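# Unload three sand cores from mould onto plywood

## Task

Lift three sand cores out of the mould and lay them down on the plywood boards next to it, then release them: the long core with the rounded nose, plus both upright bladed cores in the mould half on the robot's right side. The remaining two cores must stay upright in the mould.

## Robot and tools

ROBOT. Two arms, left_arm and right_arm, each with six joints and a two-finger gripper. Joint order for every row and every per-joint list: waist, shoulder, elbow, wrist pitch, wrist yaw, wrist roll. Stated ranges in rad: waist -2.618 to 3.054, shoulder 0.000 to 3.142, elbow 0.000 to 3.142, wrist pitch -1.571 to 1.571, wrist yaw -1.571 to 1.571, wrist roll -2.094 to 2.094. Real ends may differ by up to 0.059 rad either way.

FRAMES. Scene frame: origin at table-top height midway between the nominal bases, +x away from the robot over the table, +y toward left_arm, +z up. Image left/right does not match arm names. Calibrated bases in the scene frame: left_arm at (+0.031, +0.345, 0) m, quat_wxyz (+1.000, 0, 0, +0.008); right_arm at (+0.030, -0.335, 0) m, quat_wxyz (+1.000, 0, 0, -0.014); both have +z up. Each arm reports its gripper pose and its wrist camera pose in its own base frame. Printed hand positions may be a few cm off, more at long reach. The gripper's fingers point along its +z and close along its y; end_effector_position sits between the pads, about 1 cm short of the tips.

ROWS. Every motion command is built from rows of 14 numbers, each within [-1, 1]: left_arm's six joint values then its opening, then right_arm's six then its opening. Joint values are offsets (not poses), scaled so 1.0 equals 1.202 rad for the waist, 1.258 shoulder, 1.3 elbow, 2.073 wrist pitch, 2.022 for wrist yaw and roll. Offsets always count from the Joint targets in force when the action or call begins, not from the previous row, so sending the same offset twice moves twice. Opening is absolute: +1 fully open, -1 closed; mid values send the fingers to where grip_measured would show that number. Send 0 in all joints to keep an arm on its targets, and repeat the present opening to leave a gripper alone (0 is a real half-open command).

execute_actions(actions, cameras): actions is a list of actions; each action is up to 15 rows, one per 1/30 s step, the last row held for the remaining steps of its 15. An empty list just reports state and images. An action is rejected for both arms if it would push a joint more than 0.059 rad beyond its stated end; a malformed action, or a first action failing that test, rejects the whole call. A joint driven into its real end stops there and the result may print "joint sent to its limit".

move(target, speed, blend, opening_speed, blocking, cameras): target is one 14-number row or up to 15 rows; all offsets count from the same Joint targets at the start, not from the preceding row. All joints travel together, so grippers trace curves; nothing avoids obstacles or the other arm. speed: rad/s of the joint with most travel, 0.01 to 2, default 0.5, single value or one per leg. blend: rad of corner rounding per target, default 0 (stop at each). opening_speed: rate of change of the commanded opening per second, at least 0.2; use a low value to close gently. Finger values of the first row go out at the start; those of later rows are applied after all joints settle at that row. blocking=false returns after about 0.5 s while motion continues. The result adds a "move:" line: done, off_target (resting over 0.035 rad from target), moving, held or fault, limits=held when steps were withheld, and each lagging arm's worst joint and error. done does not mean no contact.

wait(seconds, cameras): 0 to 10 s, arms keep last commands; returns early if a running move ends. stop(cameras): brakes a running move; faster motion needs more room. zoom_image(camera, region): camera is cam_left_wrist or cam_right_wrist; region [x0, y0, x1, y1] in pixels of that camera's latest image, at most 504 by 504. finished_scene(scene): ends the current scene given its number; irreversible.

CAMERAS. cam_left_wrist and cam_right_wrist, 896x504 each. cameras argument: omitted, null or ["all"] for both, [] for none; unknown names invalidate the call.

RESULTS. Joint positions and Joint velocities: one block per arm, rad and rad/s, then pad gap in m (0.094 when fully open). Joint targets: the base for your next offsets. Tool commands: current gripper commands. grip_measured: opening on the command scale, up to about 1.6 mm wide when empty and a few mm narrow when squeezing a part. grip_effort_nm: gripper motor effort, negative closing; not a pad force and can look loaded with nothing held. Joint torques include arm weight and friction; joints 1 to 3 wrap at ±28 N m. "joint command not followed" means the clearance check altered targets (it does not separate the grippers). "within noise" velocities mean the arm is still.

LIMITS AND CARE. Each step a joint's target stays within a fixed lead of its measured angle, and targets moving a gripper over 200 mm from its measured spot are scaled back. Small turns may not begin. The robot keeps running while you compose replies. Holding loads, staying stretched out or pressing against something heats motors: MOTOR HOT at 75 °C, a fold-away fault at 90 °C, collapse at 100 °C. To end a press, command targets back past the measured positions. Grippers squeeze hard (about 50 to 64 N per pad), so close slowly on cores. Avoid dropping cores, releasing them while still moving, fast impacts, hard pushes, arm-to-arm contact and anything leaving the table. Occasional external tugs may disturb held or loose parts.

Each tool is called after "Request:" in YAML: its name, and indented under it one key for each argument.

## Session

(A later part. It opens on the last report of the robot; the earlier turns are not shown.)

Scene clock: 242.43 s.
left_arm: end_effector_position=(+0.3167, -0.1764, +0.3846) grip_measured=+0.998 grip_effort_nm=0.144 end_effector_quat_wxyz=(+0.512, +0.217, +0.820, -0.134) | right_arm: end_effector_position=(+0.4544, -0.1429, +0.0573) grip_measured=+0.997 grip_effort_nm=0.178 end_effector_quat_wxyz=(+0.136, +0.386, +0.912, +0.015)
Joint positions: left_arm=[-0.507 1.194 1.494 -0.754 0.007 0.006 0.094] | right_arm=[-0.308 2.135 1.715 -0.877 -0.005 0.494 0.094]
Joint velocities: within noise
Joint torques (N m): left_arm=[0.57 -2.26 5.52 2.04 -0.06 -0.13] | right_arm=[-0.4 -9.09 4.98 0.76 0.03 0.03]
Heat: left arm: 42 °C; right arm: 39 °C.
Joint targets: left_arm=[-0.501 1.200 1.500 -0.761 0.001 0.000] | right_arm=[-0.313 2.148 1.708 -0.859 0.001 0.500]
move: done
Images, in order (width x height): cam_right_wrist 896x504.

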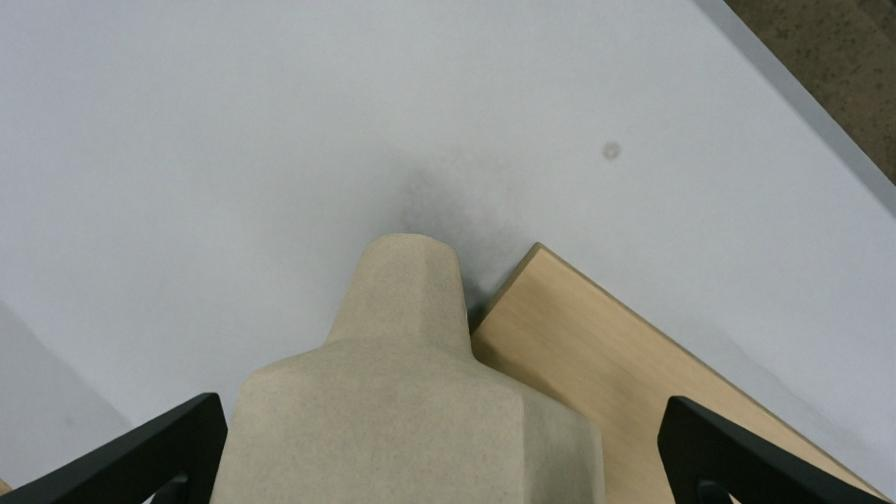

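Request:
move:
  target: [0,0,0,0,0,0,1,0.011,0,0,0,0,0,1]
  speed: 0.2
  cameras: []

Request:
move:
  target: [0,0,0,0,0,0,1,0,0,0,0,0,0,-0.2]
  opening_speed: 0.4
  cameras: ["cam_right_wrist"]

Scene clock: 248.07 s.
left_arm: end_effector_position=(+0.3167, -0.1764, +0.3846) grip_measured=+0.998 grip_effort_nm=0.139 end_effector_quat_wxyz=(+0.512, +0.217, +0.820, -0.134) | right_arm: end_effector_position=(+0.4546, -0.1429, +0.0574) grip_measured=+0.997 grip_effort_nm=0.178 end_effector_quat_wxyz=(+0.136, +0.386, +0.912, +0.015)
Joint positions: left_arm=[-0.507 1.194 1.494 -0.754 0.007 0.006 0.094] | right_arm=[-0.308 2.135 1.715 -0.876 -0.005 0.494 0.094]
Joint velocities: within noise
Joint torques (N m): left_arm=[0.5 -2.33 5.53 2.03 -0.05 -0.11] | right_arm=[0.72 -9.09 5.01 0.7 0.03 0.04]
Heat: left arm: 42 °C; right arm: 40 °C.
Joint targets: left_arm=[-0.501 1.200 1.500 -0.761 0.001 0.000] | right_arm=[-0.300 2.148 1.708 -0.859 0.001 0.500]
move: done
No camera images: "cameras" was empty.

Scene clock: 251.27 s.
left_arm: end_effector_position=(+0.3167, -0.1764, +0.3846) grip_measured=+0.998 grip_effort_nm=0.149 end_effector_quat_wxyz=(+0.512, +0.217, +0.820, -0.134) | right_arm: end_effector_position=(+0.4561, -0.1418, +0.0577) grip_measured=+0.374 grip_effort_nm=-1.004 end_effector_quat_wxyz=(+0.139, +0.385, +0.913, +0.012)
Joint positions: left_arm=[-0.507 1.194 1.494 -0.754 0.007 0.006 0.094] | right_arm=[-0.302 2.135 1.715 -0.871 0.003 0.495 0.065]
Joint velocities: within noise
Joint torques (N m): left_arm=[0.55 -2.39 5.64 2.04 -0.07 -0.13] | right_arm=[0.21 -9.09 5.01 0.68 -0.03 0.03]
Heat: left arm: 42 °C; right arm: 41 °C.
Joint targets: left_arm=[-0.501 1.200 1.500 -0.761 0.001 0.000] | right_arm=[-0.300 2.148 1.708 -0.859 0.000 0.501]
move: done
Images, in order (width x height): cam_right_wrist 896x504.

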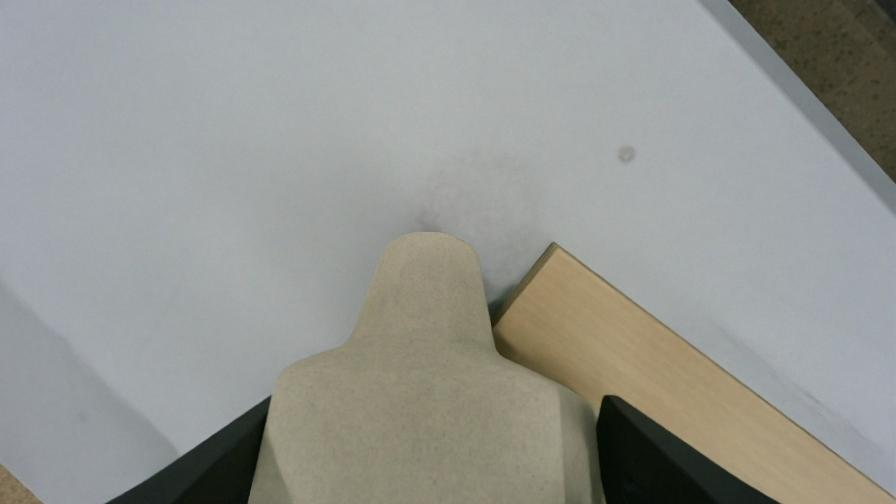

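Request:
move:
  target:
    - [0,0,0,0,0,0,1,0,-0.0268,0.1731,-0.1254,0,0,-0.2]
    - [0,0,0,0,0,0,1,0,-0.3618,-0.2608,-0.0564,0,0,-0.2]
    - [0,0,0,0,0,0,1,0,-0.342,-0.3631,0.0195,0,0,-0.2]
  blend: 0.04
  speed: [0.4,0.5,0.3]

Scene clock: 262.50 s.
left_arm: end_effector_position=(+0.3167, -0.1764, +0.3846) grip_measured=+0.998 grip_effort_nm=0.149 end_effector_quat_wxyz=(+0.512, +0.217, +0.820, -0.134) | right_arm: end_effector_position=(+0.3446, -0.1071, +0.0711) grip_measured=+0.290 grip_effort_nm=-1.004 end_effector_quat_wxyz=(+0.107, +0.386, +0.916, +0.009)
Joint positions: left_arm=[-0.507 1.194 1.494 -0.754 0.007 0.006 0.094] | right_arm=[-0.302 1.739 1.238 -0.854 0.003 0.495 0.061]
Joint velocities: within noise
Joint torques (N m): left_arm=[0.5 -2.33 5.5 2.06 -0.08 -0.11] | right_arm=[0.17 -8.66 5.18 0.78 -0.04 0.02]
Heat: left arm: 42 °C; right arm: 42 °C.
Joint targets: left_arm=[-0.501 1.200 1.500 -0.761 0.001 0.000] | right_arm=[-0.300 1.718 1.236 -0.818 0.000 0.501]
move: off_target (right_arm); right_arm: the wrist pitch is farthest, 0.036 rad from its target

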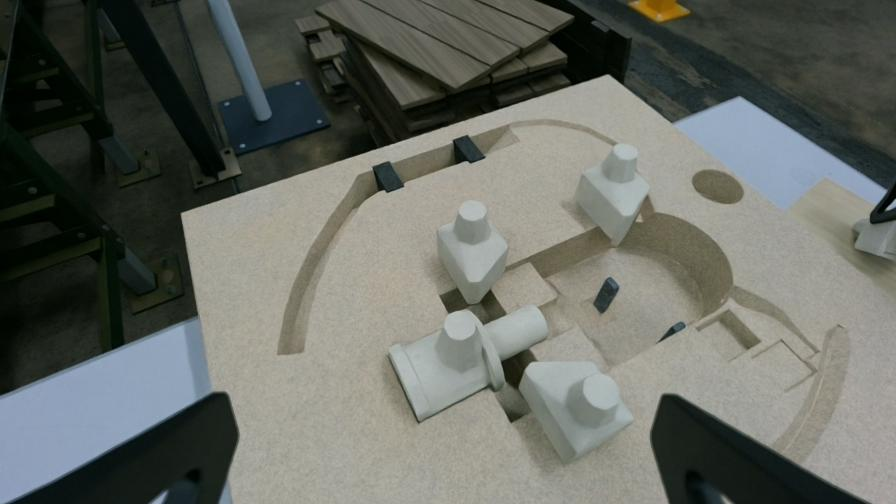

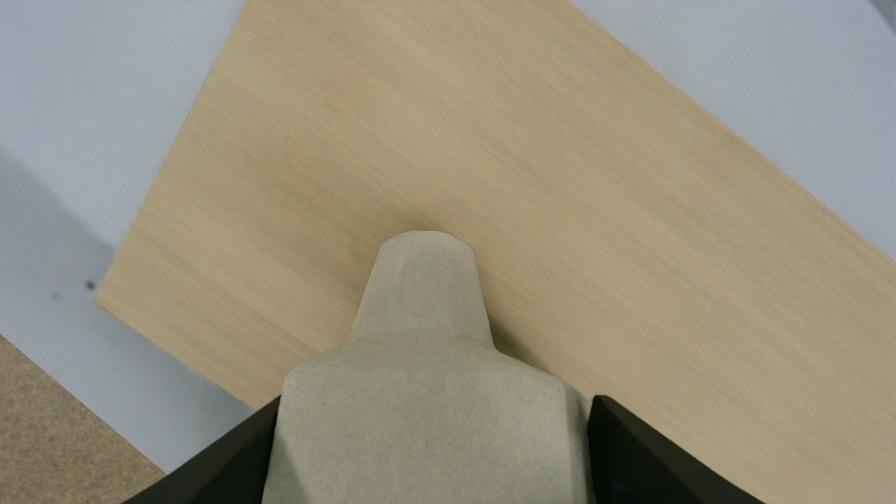

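Request:
move:
  target: [0,0,0,0,0,0,1,0,0.0164,-0.0446,0.0381,0,0,-0.2]
  speed: 0.2
  cameras: ["cam_right_wrist"]

Scene clock: 266.60 s.
left_arm: end_effector_position=(+0.3167, -0.1764, +0.3846) grip_measured=+0.998 grip_effort_nm=0.139 end_effector_quat_wxyz=(+0.512, +0.217, +0.820, -0.134) | right_arm: end_effector_position=(+0.3434, -0.1067, +0.0680) grip_measured=+0.290 grip_effort_nm=-1.004 end_effector_quat_wxyz=(+0.115, +0.386, +0.915, +0.009)
Joint positions: left_arm=[-0.507 1.194 1.494 -0.754 0.007 0.006 0.094] | right_arm=[-0.302 1.724 1.204 -0.82 0.003 0.495 0.061]
Joint velocities: within noise
Joint torques (N m): left_arm=[0.61 -2.3 5.52 2.05 -0.05 -0.14] | right_arm=[0.17 -5.7 3.38 1.26 -0.04 0.03]
Heat: left arm: 42 °C; right arm: 41 °C.
Joint targets: left_arm=[-0.501 1.200 1.500 -0.761 0.001 0.000] | right_arm=[-0.300 1.739 1.178 -0.740 0.000 0.501]
move: off_target (right_arm); right_arm: the wrist pitch is farthest, 0.081 rad from its target
Images, in order (width x height): cam_right_wrist 896x504.

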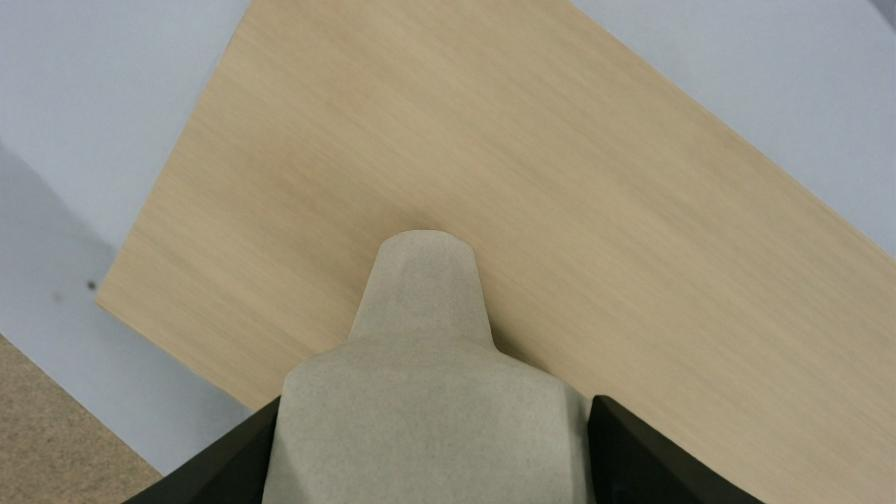

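Request:
move:
  target: [0,0,0,0,0,0,1,0,-0.008,0.016,-0.03,0,0,-0.2]
  speed: 0.2
  cameras: []

Request:
move:
  target: [0,0,0,0,0,0,1,0,0,0,0,0,0,1]
  opening_speed: 0.4

Scene clock: 269.90 s.
left_arm: end_effector_position=(+0.3167, -0.1764, +0.3846) grip_measured=+0.998 grip_effort_nm=0.139 end_effector_quat_wxyz=(+0.512, +0.217, +0.820, -0.134) | right_arm: end_effector_position=(+0.3432, -0.1066, +0.0683) grip_measured=+0.290 grip_effort_nm=-1.004 end_effector_quat_wxyz=(+0.115, +0.386, +0.915, +0.009)
Joint positions: left_arm=[-0.507 1.194 1.494 -0.754 0.007 0.006 0.094] | right_arm=[-0.302 1.723 1.204 -0.82 0.003 0.495 0.061]
Joint velocities: within noise
Joint torques (N m): left_arm=[0.58 -2.33 5.52 2.05 -0.04 -0.14] | right_arm=[0.18 -6.41 4.96 0.67 -0.03 0.03]
Heat: left arm: 42 °C; right arm: 41 °C.
Joint targets: left_arm=[-0.501 1.200 1.500 -0.761 0.001 0.000] | right_arm=[-0.300 1.729 1.198 -0.802 0.000 0.501]
move: done
No camera images: "cameras" was empty.

Scene clock: 273.10 s.
left_arm: end_effector_position=(+0.3167, -0.1764, +0.3846) grip_measured=+0.998 grip_effort_nm=0.139 end_effector_quat_wxyz=(+0.512, +0.217, +0.820, -0.134) | right_arm: end_effector_position=(+0.3430, -0.1054, +0.0668) grip_measured=+0.997 grip_effort_nm=0.178 end_effector_quat_wxyz=(+0.113, +0.386, +0.916, +0.012)
Joint positions: left_arm=[-0.507 1.194 1.494 -0.754 0.007 0.006 0.094] | right_arm=[-0.302 1.725 1.201 -0.819 -0.003 0.495 0.094]
Joint velocities: within noise
Joint torques (N m): left_arm=[0.59 -2.39 5.52 2.02 -0.04 -0.13] | right_arm=[0.18 -6.58 5.15 0.65 0.03 0.02]
Heat: left arm: 42 °C; right arm: 40 °C.
Joint targets: left_arm=[-0.501 1.200 1.500 -0.761 0.001 0.000] | right_arm=[-0.300 1.729 1.199 -0.802 0.001 0.500]
move: done

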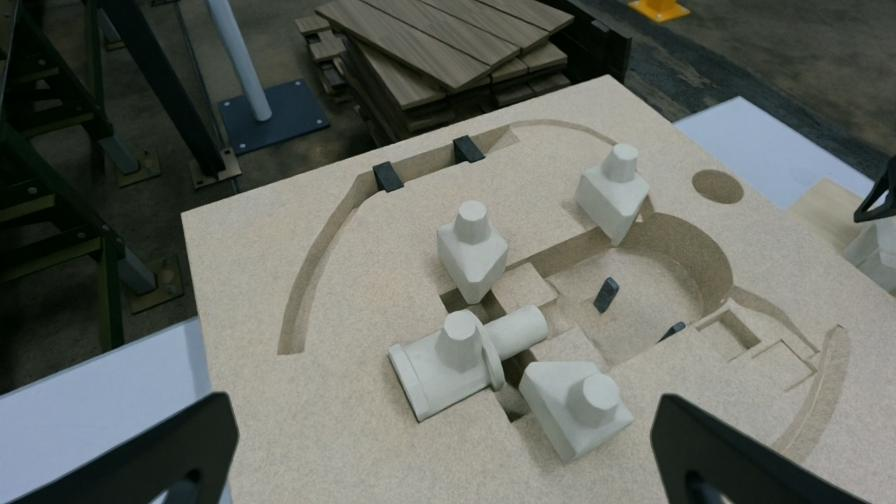

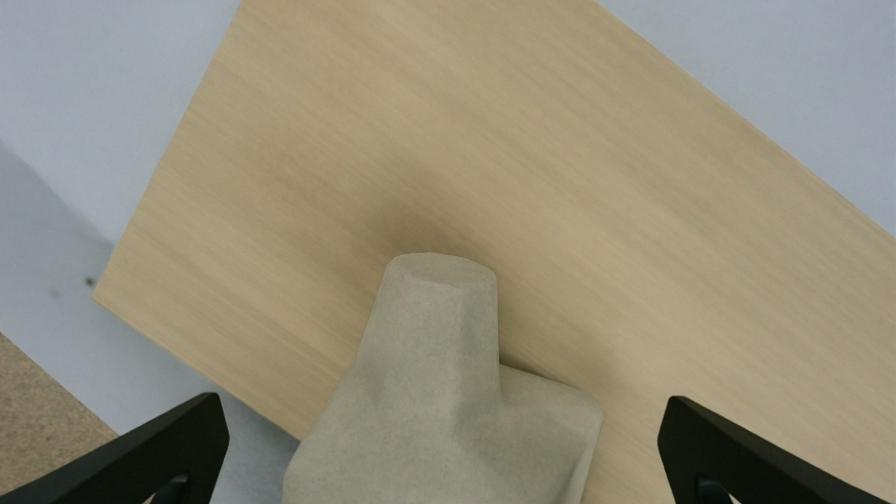

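Request:
move:
  target:
    - [0,0,0,0,0,0,1,0,-0.023,0.193,-0.12,0,0,1]
    - [0,0,0,0,0,0,1,0,-0.182,0.3854,-0.0955,0,-0.1,1]
    - [0,0,0,0,0,0,1,0.5732,-0.1,0.5,-0.0955,0,-0.247,1]
    - [0,0,0,0,0,0,1,0.5732,0.3103,0.7485,-0.0485,0,-0.247,1]
  blend: 0.1
  speed: [0.5,0.7,0.7,0.7]

Scene clock: 286.90 s.
left_arm: end_effector_position=(+0.3167, -0.1764, +0.3846) grip_measured=+0.998 grip_effort_nm=0.134 end_effector_quat_wxyz=(+0.512, +0.217, +0.820, -0.134) | right_arm: end_effector_position=(+0.5143, +0.2107, +0.2171) grip_measured=+0.997 grip_effort_nm=0.173 end_effector_quat_wxyz=(+0.325, -0.177, +0.926, +0.066)
Joint positions: left_arm=[-0.507 1.194 1.494 -0.754 0.007 0.006 0.094] | right_arm=[0.387 2.116 2.142 -0.92 -0.001 0.009 0.094]
Joint velocities: within noise
Joint torques (N m): left_arm=[0.53 -2.37 5.59 2.05 -0.03 -0.15] | right_arm=[0.21 -10.07 8.18 1.27 0.01 -0.12]
Heat: left arm: 42 °C; right arm: 39 °C.
Joint targets: left_arm=[-0.501 1.200 1.500 -0.761 0.001 0.000] | right_arm=[0.389 2.119 2.171 -0.902 0.001 0.001]
move: done

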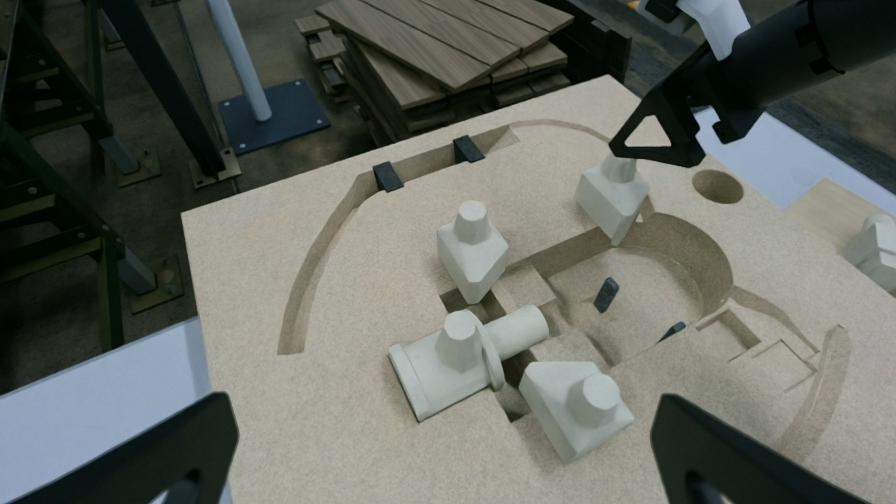

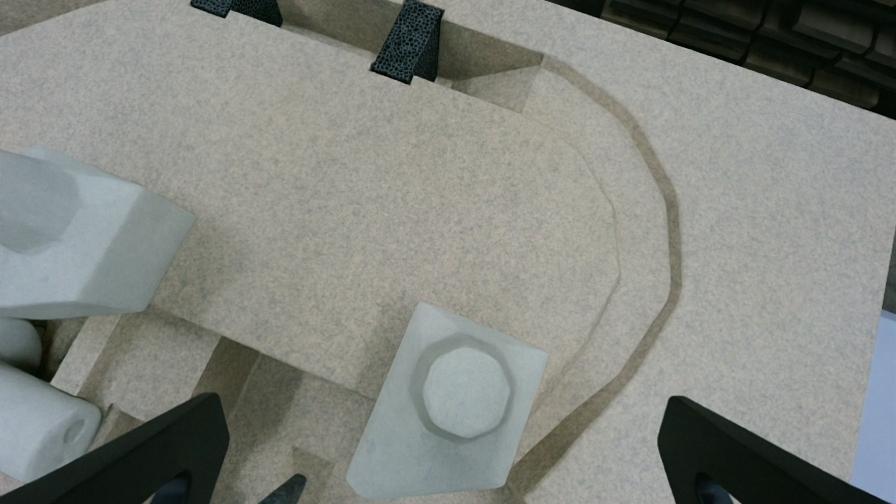

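Request:
move:
  target: [0,0,0,0,0,0,1,-0.011,0.0215,-0.0969,0.0589,0,0,1]
  speed: 0.25
  cameras: ["cam_right_wrist"]

Scene clock: 293.80 s.
left_arm: end_effector_position=(+0.3167, -0.1764, +0.3846) grip_measured=+0.998 grip_effort_nm=0.144 end_effector_quat_wxyz=(+0.512, +0.217, +0.820, -0.134) | right_arm: end_effector_position=(+0.5262, +0.2134, +0.1893) grip_measured=+0.997 grip_effort_nm=0.173 end_effector_quat_wxyz=(+0.331, -0.175, +0.925, +0.066)
Joint positions: left_arm=[-0.507 1.194 1.494 -0.754 0.007 0.006 0.094] | right_arm=[0.383 2.134 2.052 -0.8 -0.001 0.009 0.094]
Joint velocities: within noise
Joint torques (N m): left_arm=[0.54 -2.26 5.6 2.07 -0.06 -0.13] | right_arm=[-0.66 -9.7 5.57 1.32 0.01 -0.13]
Heat: left arm: 42 °C; right arm: 40 °C.
Joint targets: left_arm=[-0.501 1.200 1.500 -0.761 0.001 0.000] | right_arm=[0.376 2.146 2.046 -0.780 0.001 0.001]
move: done
Images, in order (width x height): cam_right_wrist 896x504.

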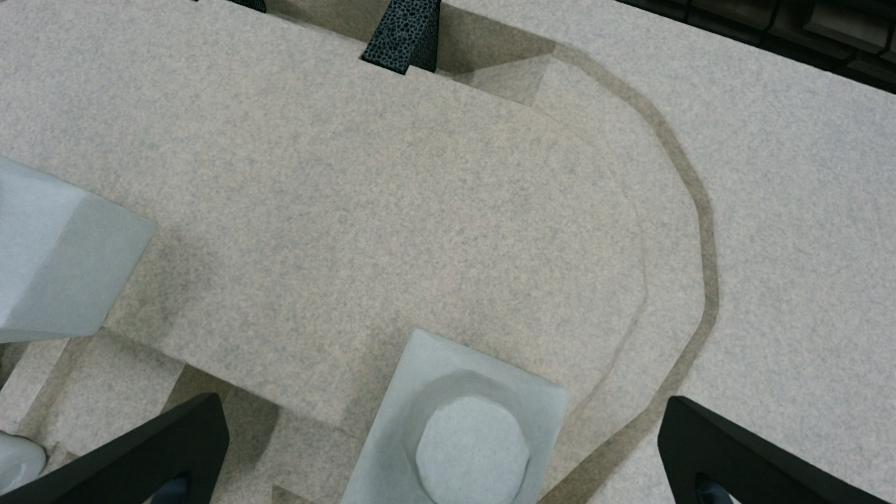

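Request:
move:
  target: [0,0,0,0,0,0,1,-0.0083,0.0111,-0.0246,0.0193,0,0,1]
  speed: 0.2
  cameras: ["cam_right_wrist"]

Scene clock: 298.83 s.
left_arm: end_effector_position=(+0.3167, -0.1764, +0.3846) grip_measured=+0.998 grip_effort_nm=0.144 end_effector_quat_wxyz=(+0.512, +0.217, +0.820, -0.134) | right_arm: end_effector_position=(+0.5322, +0.2085, +0.1787) grip_measured=+0.997 grip_effort_nm=0.173 end_effector_quat_wxyz=(+0.332, -0.170, +0.926, +0.064)
Joint positions: left_arm=[-0.507 1.194 1.494 -0.754 0.007 0.006 0.094] | right_arm=[0.371 2.144 2.022 -0.76 -0.001 0.009 0.094]
Joint velocities: within noise
Joint torques (N m): left_arm=[0.47 -2.36 5.39 2.03 -0.05 -0.13] | right_arm=[-0.49 -9.47 5.41 1.26 0 -0.12]
Heat: left arm: 42 °C; right arm: 42 °C.
Joint targets: left_arm=[-0.501 1.200 1.500 -0.761 0.001 0.000] | right_arm=[0.366 2.160 2.014 -0.740 0.001 0.001]
move: done
Images, in order (width x height): cam_right_wrist 896x504.

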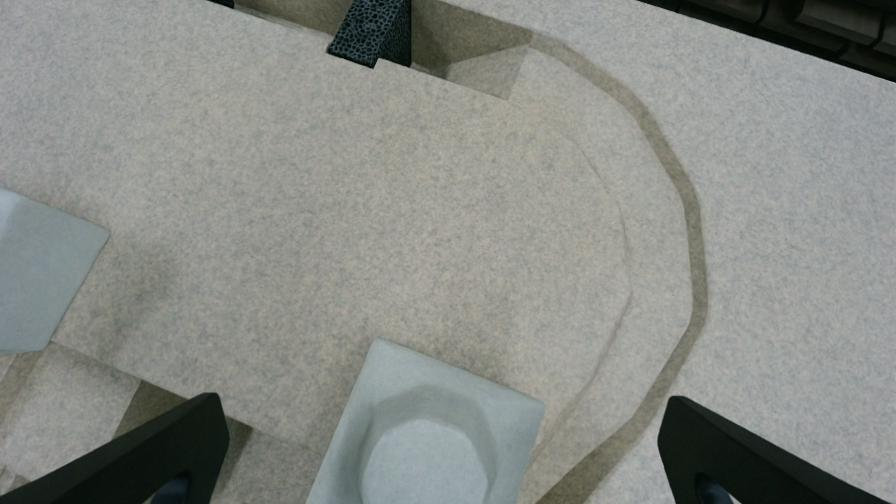

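Request:
move:
  target: [0,0,0,0,0,0,1,0.0141,0,0,0,0,0,1]
  speed: 0.2
  cameras: []

Request:
move:
  target: [0,0,0,0,0,0,1,0,0,0,0,0,0,-1]
  opening_speed: 0.6
  cameras: ["cam_right_wrist"]

Scene clock: 303.07 s.
left_arm: end_effector_position=(+0.3167, -0.1764, +0.3846) grip_measured=+0.998 grip_effort_nm=0.139 end_effector_quat_wxyz=(+0.512, +0.217, +0.820, -0.134) | right_arm: end_effector_position=(+0.5315, +0.2109, +0.1788) grip_measured=+0.997 grip_effort_nm=0.173 end_effector_quat_wxyz=(+0.332, -0.172, +0.925, +0.065)
Joint positions: left_arm=[-0.507 1.194 1.494 -0.754 0.007 0.006 0.094] | right_arm=[0.376 2.144 2.022 -0.759 -0.001 0.009 0.094]
Joint velocities: within noise
Joint torques (N m): left_arm=[0.65 -2.3 5.49 2.04 -0.09 -0.15] | right_arm=[0.58 -9.46 5.41 1.28 0 -0.12]
Heat: left arm: 42 °C; right arm: 42 °C.
Joint targets: left_arm=[-0.501 1.200 1.500 -0.761 0.001 0.000] | right_arm=[0.383 2.160 2.014 -0.740 0.001 0.001]
move: done
No camera images: "cameras" was empty.

Scene clock: 306.60 s.
left_arm: end_effector_position=(+0.3167, -0.1764, +0.3846) grip_measured=+0.998 grip_effort_nm=0.139 end_effector_quat_wxyz=(+0.512, +0.217, +0.820, -0.134) | right_arm: end_effector_position=(+0.5314, +0.2113, +0.1789) grip_measured=-0.481 grip_effort_nm=-1.004 end_effector_quat_wxyz=(+0.332, -0.172, +0.925, +0.066)
Joint positions: left_arm=[-0.507 1.194 1.494 -0.754 0.007 0.006 0.094] | right_arm=[0.376 2.144 2.022 -0.758 -0.002 0.008 0.024]
Joint velocities: within noise
Joint torques (N m): left_arm=[0.58 -2.37 5.5 2.02 -0.06 -0.13] | right_arm=[0.58 -9.44 5.39 1.29 0.02 -0.12]
Heat: left arm: 42 °C; right arm: 42 °C.
Joint targets: left_arm=[-0.501 1.200 1.500 -0.761 0.001 0.000] | right_arm=[0.382 2.160 2.014 -0.740 0.000 0.001]
move: done
Images, in order (width x height): cam_right_wrist 896x504.

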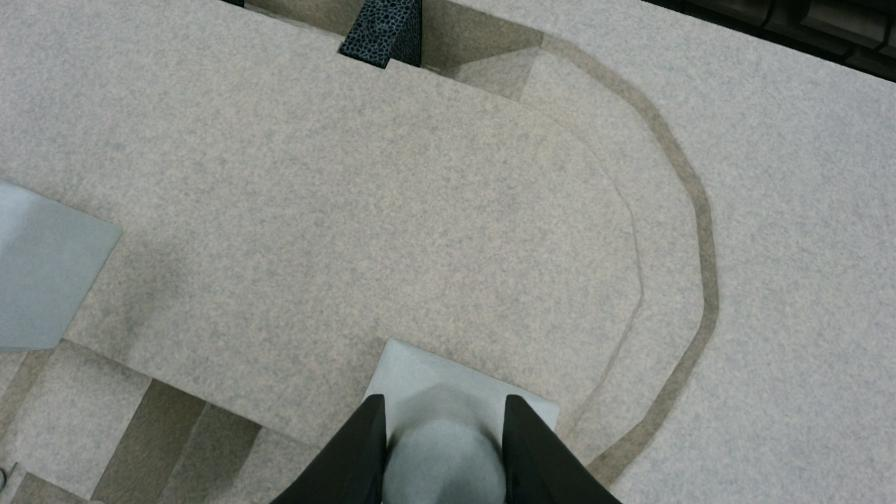

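Request:
move:
  target:
    - [0,0,0,0,0,0,1,0,0.0238,0.1777,-0.0907,0,0,-1]
    - [0,0,0,0,0,0,1,0,0.0735,0.3408,-0.1615,0,0,-1]
    - [0,0,0,0,0,0,1,0,-0.3704,-0.1646,-0.109,0,0,-1]
    - [0,0,0,0,0,0,1,-0.4,-0.3704,-0.1646,-0.109,0,0,-1]
  blend: [0.03,0.03,0.1,0]
  speed: [0.25,0.25,0.5,0.7]

Scene clock: 316.63 s.
left_arm: end_effector_position=(+0.3167, -0.1764, +0.3846) grip_measured=+0.998 grip_effort_nm=0.139 end_effector_quat_wxyz=(+0.512, +0.217, +0.820, -0.134) | right_arm: end_effector_position=(+0.4454, -0.0464, +0.2477) grip_measured=-0.482 grip_effort_nm=-1.004 end_effector_quat_wxyz=(+0.298, +0.054, +0.953, -0.017)
Joint positions: left_arm=[-0.507 1.194 1.494 -0.754 0.007 0.006 0.094] | right_arm=[-0.104 1.742 1.797 -1.02 0.005 0.007 0.024]
Joint velocities: within noise
Joint torques (N m): left_arm=[0.53 -2.33 5.59 2.06 -0.05 -0.13] | right_arm=[0.53 -11.34 5.94 1.52 -0.06 -0.11]
Heat: left arm: 43 °C; right arm: 44 °C.
Joint targets: left_arm=[-0.501 1.200 1.500 -0.761 0.001 0.000] | right_arm=[-0.098 1.694 1.799 -0.966 0.000 0.001]
move: off_target (right_arm); right_arm: the wrist pitch is farthest, 0.054 rad from its target

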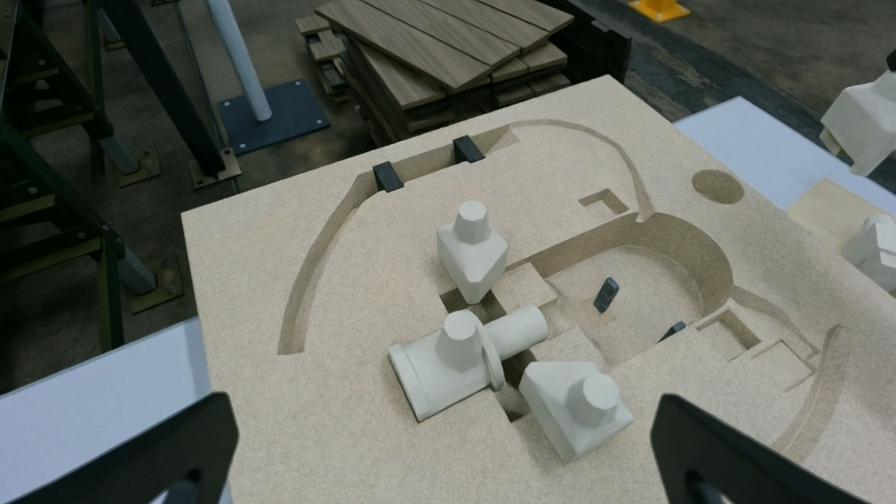

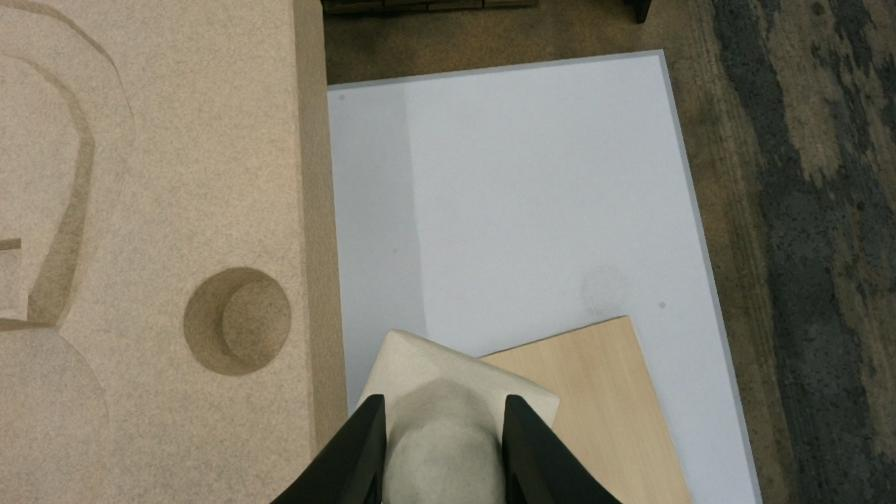

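Request:
move:
  target: [-0.4,0,0,-0.05,0,0,1,-0.2,-0.42,-0.25,-0.16,0,0,-1]
  speed: 0.6

Scene clock: 327.93 s.
left_arm: end_effector_position=(+0.1965, -0.2898, +0.3623) grip_measured=+0.998 grip_effort_nm=0.139 end_effector_quat_wxyz=(+0.429, +0.413, +0.771, -0.228) | right_arm: end_effector_position=(+0.2500, -0.0856, +0.2774) grip_measured=-0.482 grip_effort_nm=-1.004 end_effector_quat_wxyz=(+0.262, +0.163, +0.950, -0.044)
Joint positions: left_arm=[-0.976 1.194 1.494 -0.857 0.004 0.006 0.094] | right_arm=[-0.332 1.18 1.472 -1.324 0.002 0.007 0.024]
Joint velocities: within noise
Joint torques (N m): left_arm=[-0.4 -2.24 5.52 1.93 -0.02 -0.12] | right_arm=[-0.51 -3.37 5.27 1.19 -0.02 -0.11]
Heat: left arm: 43 °C; right arm: 46 °C.
Joint targets: left_arm=[-0.982 1.200 1.500 -0.865 0.001 0.000] | right_arm=[-0.339 1.166 1.474 -1.297 0.000 0.001]
move: done

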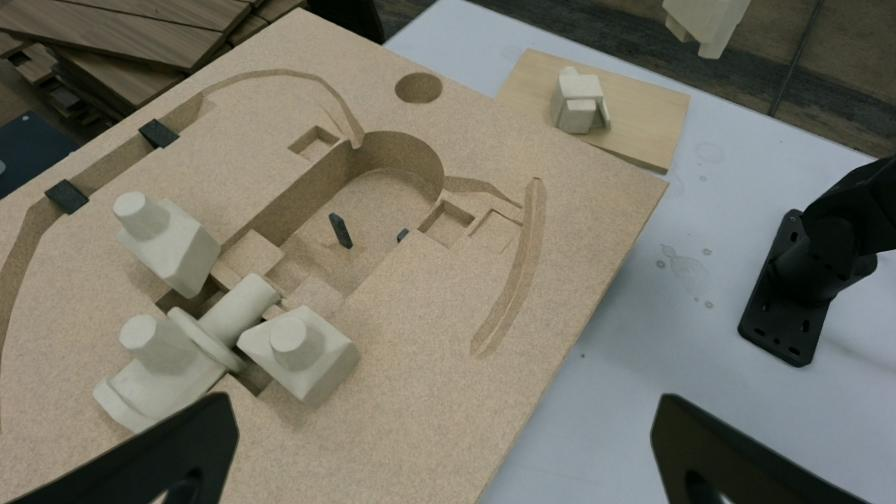

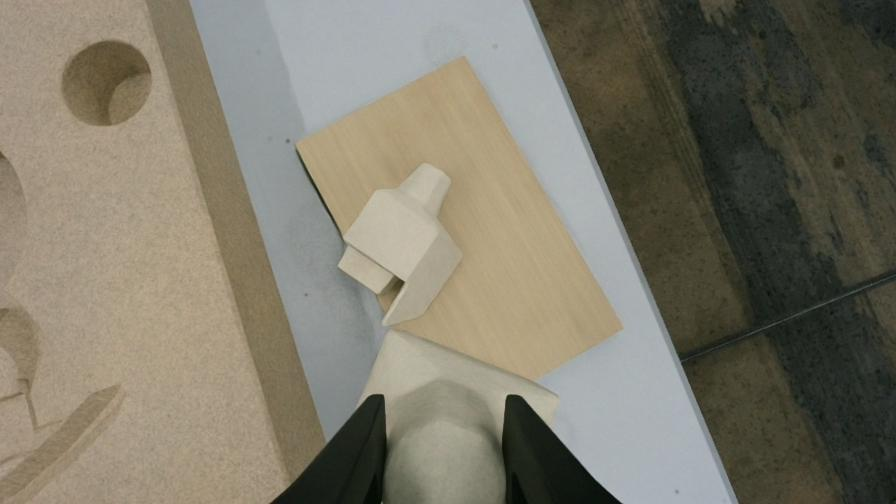

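Request:
move:
  target:
    - [0,0,0,0,0,0,1,-0.1606,0.2334,-0.1247,0.1036,0,0,-1]
    - [0,0,0,0,0,0,1,-0.1606,0.2309,-0.2336,0.1704,0,0,-1]
  speed: [0.5,0.25]
  blend: 0.03

Request:
zoom_image:
  camera: "cam_left_wrist"
  region: [480, 0, 780, 200]

Scene clock: 348.63 s.
left_arm: end_effector_position=(+0.1964, -0.2897, +0.3621) grip_measured=+0.998 grip_effort_nm=0.139 end_effector_quat_wxyz=(+0.428, +0.413, +0.771, -0.228) | right_arm: end_effector_position=(+0.2735, -0.1592, +0.1286) grip_measured=-0.482 grip_effort_nm=-1.004 end_effector_quat_wxyz=(+0.142, +0.262, +0.954, -0.039)
Joint positions: left_arm=[-0.976 1.194 1.494 -0.858 0.004 0.006 0.094] | right_arm=[-0.529 1.467 1.168 -0.977 0.002 0.006 0.024]
Joint velocities: within noise
Joint torques (N m): left_arm=[-0.44 -2.28 5.52 1.97 -0.02 -0.12] | right_arm=[-0.23 -5.78 5.82 0.9 -0.03 -0.1]
Heat: left arm: 41 °C; right arm: 38 °C.
Joint targets: left_arm=[-0.982 1.200 1.500 -0.865 0.001 0.000] | right_arm=[-0.532 1.456 1.171 -0.944 0.000 0.001]
move: done

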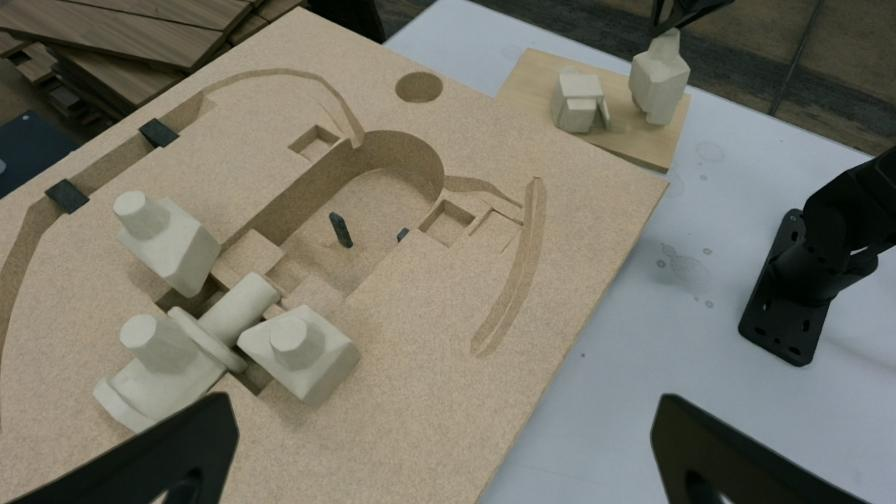

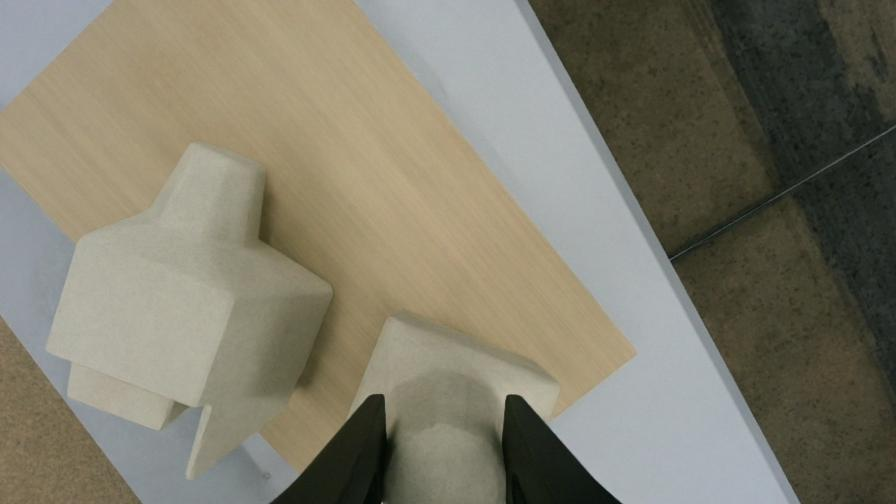

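Scaled by 1.680.

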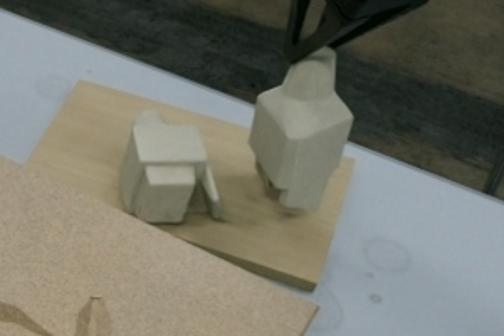

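Request:
move:
  target:
    - [0,0,0,0,0,0,1,0,0.0194,-0.0404,0.027,0,0,-1]
    - [0,0,0,0,0,0,1,0,0.1497,0.0534,0.0135,0,0,-1]
  speed: 0.2
  blend: 0.02

Request:
zoom_image:
  camera: "cam_left_wrist"
  region: [480, 0, 780, 200]

Scene clock: 357.07 s.
left_arm: end_effector_position=(+0.1964, -0.2897, +0.3621) grip_measured=+0.998 grip_effort_nm=0.139 end_effector_quat_wxyz=(+0.428, +0.413, +0.771, -0.228) | right_arm: end_effector_position=(+0.3064, -0.1782, +0.1064) grip_measured=-0.484 grip_effort_nm=-0.999 end_effector_quat_wxyz=(+0.140, +0.262, +0.954, -0.038)
Joint positions: left_arm=[-0.976 1.194 1.494 -0.858 0.004 0.006 0.094] | right_arm=[-0.529 1.623 1.232 -0.888 0.002 0.006 0.024]
Joint velocities: within noise
Joint torques (N m): left_arm=[-0.4 -2.3 5.45 1.96 -0.01 -0.1] | right_arm=[-0.23 -4.55 6.23 0.33 -0.03 -0.11]
Heat: left arm: 41 °C; right arm: 38 °C.
Joint targets: left_arm=[-0.982 1.200 1.500 -0.865 0.001 0.000] | right_arm=[-0.532 1.645 1.240 -0.916 0.000 0.001]
move: done

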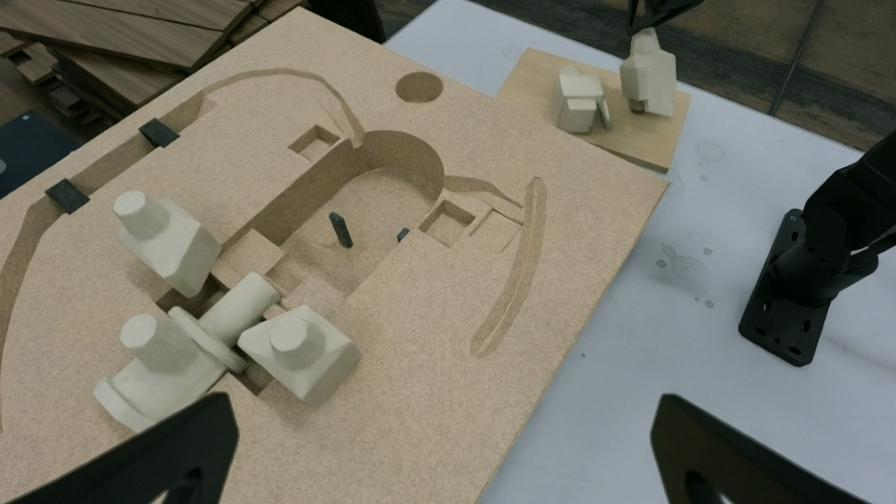

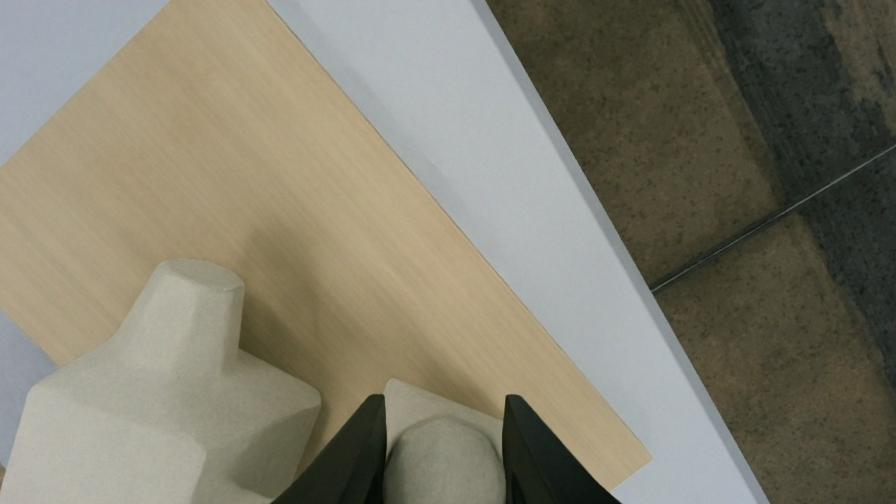

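Scaled by 1.680.

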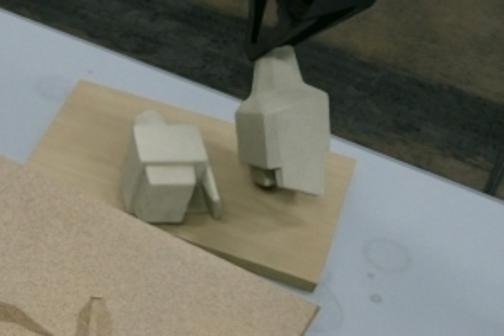

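Tipping works. Continue.

Request:
move:
  target:
    - [0,0,0,0,0,0,1,0,0.1434,0.0984,-0.0133,0,0,-1]
    - [0,0,0,0,0,0,1,0,0.2392,0.1552,-0.015,0,0,-1]
  speed: 0.2
  blend: 0.02

Request:
zoom_image:
  camera: "cam_left_wrist"
  region: [480, 0, 780, 200]

Scene clock: 360.90 s.
left_arm: end_effector_position=(+0.1964, -0.2897, +0.3621) grip_measured=+0.998 grip_effort_nm=0.139 end_effector_quat_wxyz=(+0.428, +0.413, +0.771, -0.228) | right_arm: end_effector_position=(+0.3444, -0.2004, +0.0557) grip_measured=-0.488 grip_effort_nm=-1.004 end_effector_quat_wxyz=(+0.083, +0.264, +0.961, -0.023)
Joint positions: left_arm=[-0.976 1.194 1.494 -0.858 0.004 0.006 0.094] | right_arm=[-0.529 1.929 1.426 -0.897 0.002 0.006 0.024]
Joint velocities: within noise
Joint torques (N m): left_arm=[-0.36 -2.32 5.42 1.99 0 -0.11] | right_arm=[-0.24 -7.12 6.48 -0.06 -0.03 -0.11]
Heat: left arm: 41 °C; right arm: 38 °C.
Joint targets: left_arm=[-0.982 1.200 1.500 -0.865 0.001 0.000] | right_arm=[-0.532 1.946 1.442 -0.947 0.000 0.001]
move: off_target (right_arm); right_arm: the wrist pitch is farthest, 0.051 rad from its target

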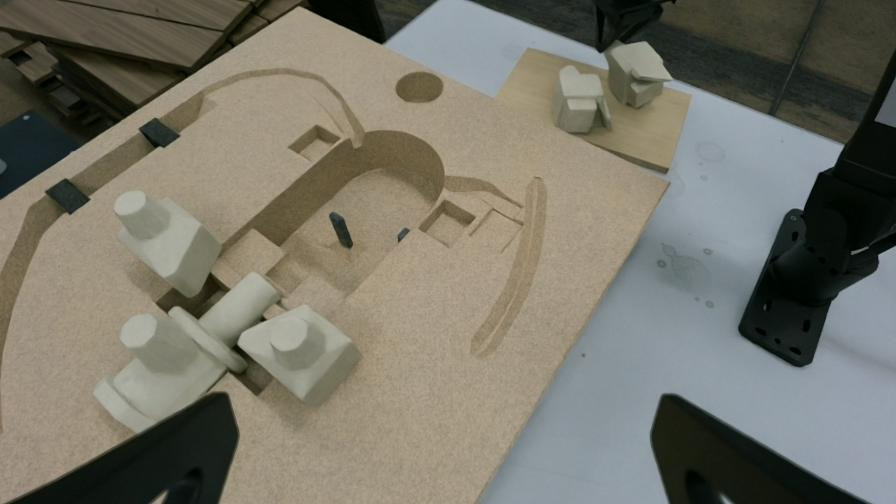

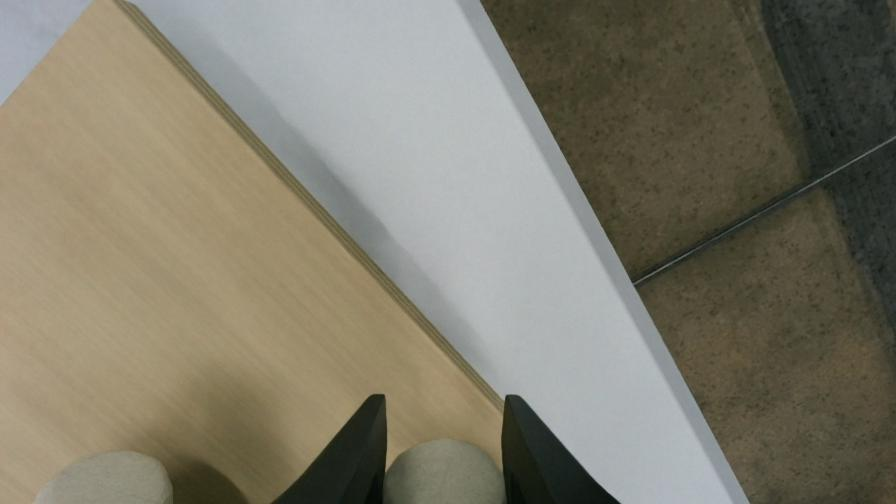

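Scaled by 1.680.

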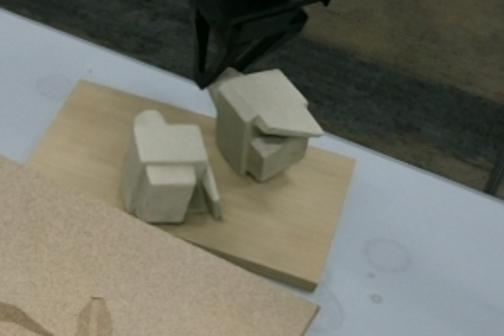

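Request:
move:
  target: [0,0,0,0,0,0,1,0,0.011,-0.0285,0.015,0,0,-1]
  speed: 0.15

Request:
zoom_image:
  camera: "cam_left_wrist"
  region: [480, 0, 780, 200]

Scene clock: 365.93 s.
left_arm: end_effector_position=(+0.1964, -0.2897, +0.3621) grip_measured=+0.998 grip_effort_nm=0.139 end_effector_quat_wxyz=(+0.428, +0.413, +0.771, -0.228) | right_arm: end_effector_position=(+0.3423, -0.1992, +0.0497) grip_measured=-0.489 grip_effort_nm=-1.004 end_effector_quat_wxyz=(+0.075, +0.264, +0.961, -0.021)
Joint positions: left_arm=[-0.976 1.194 1.494 -0.858 0.004 0.006 0.094] | right_arm=[-0.529 1.941 1.421 -0.896 0.002 0.006 0.024]
Joint velocities: within noise
Joint torques (N m): left_arm=[-0.34 -2.32 5.44 1.96 0 -0.12] | right_arm=[-0.24 -6.99 4.04 0.17 -0.03 -0.1]
Heat: left arm: 41 °C; right arm: 38 °C.
Joint targets: left_arm=[-0.982 1.200 1.500 -0.865 0.001 0.000] | right_arm=[-0.532 1.960 1.405 -0.916 0.000 0.001]
move: done

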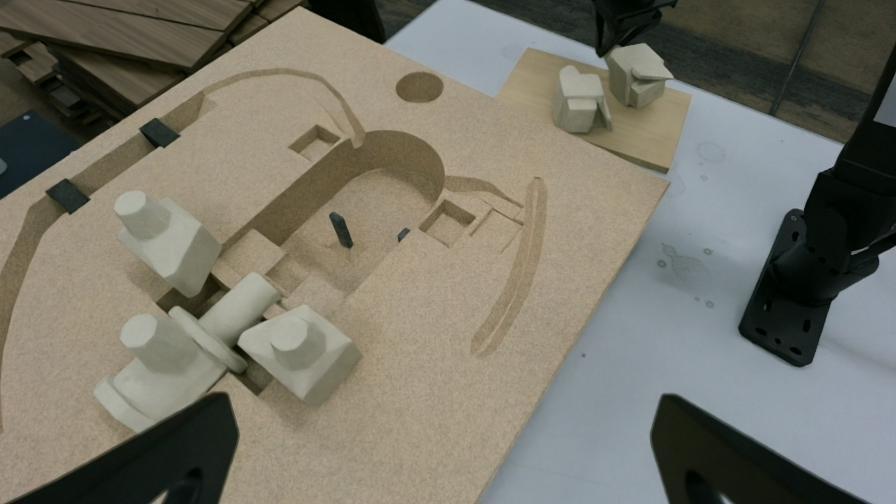

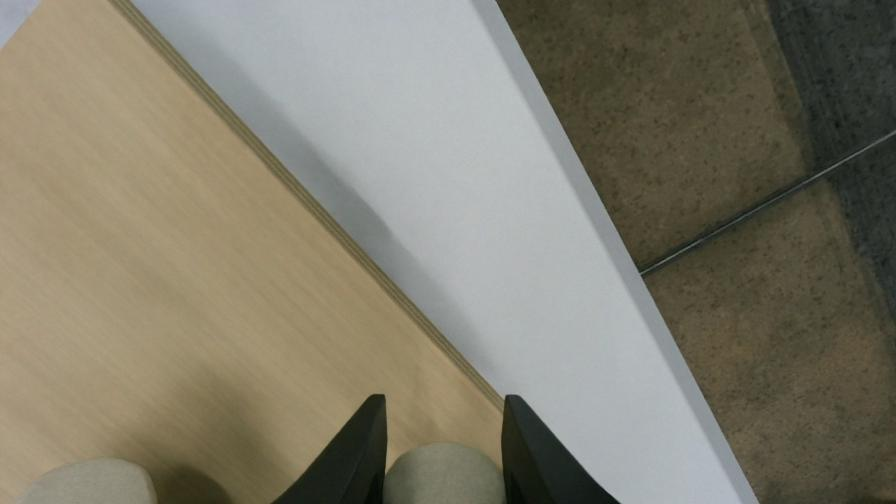

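Scaled by 1.680.

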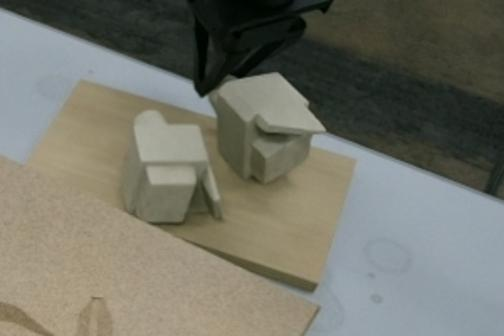

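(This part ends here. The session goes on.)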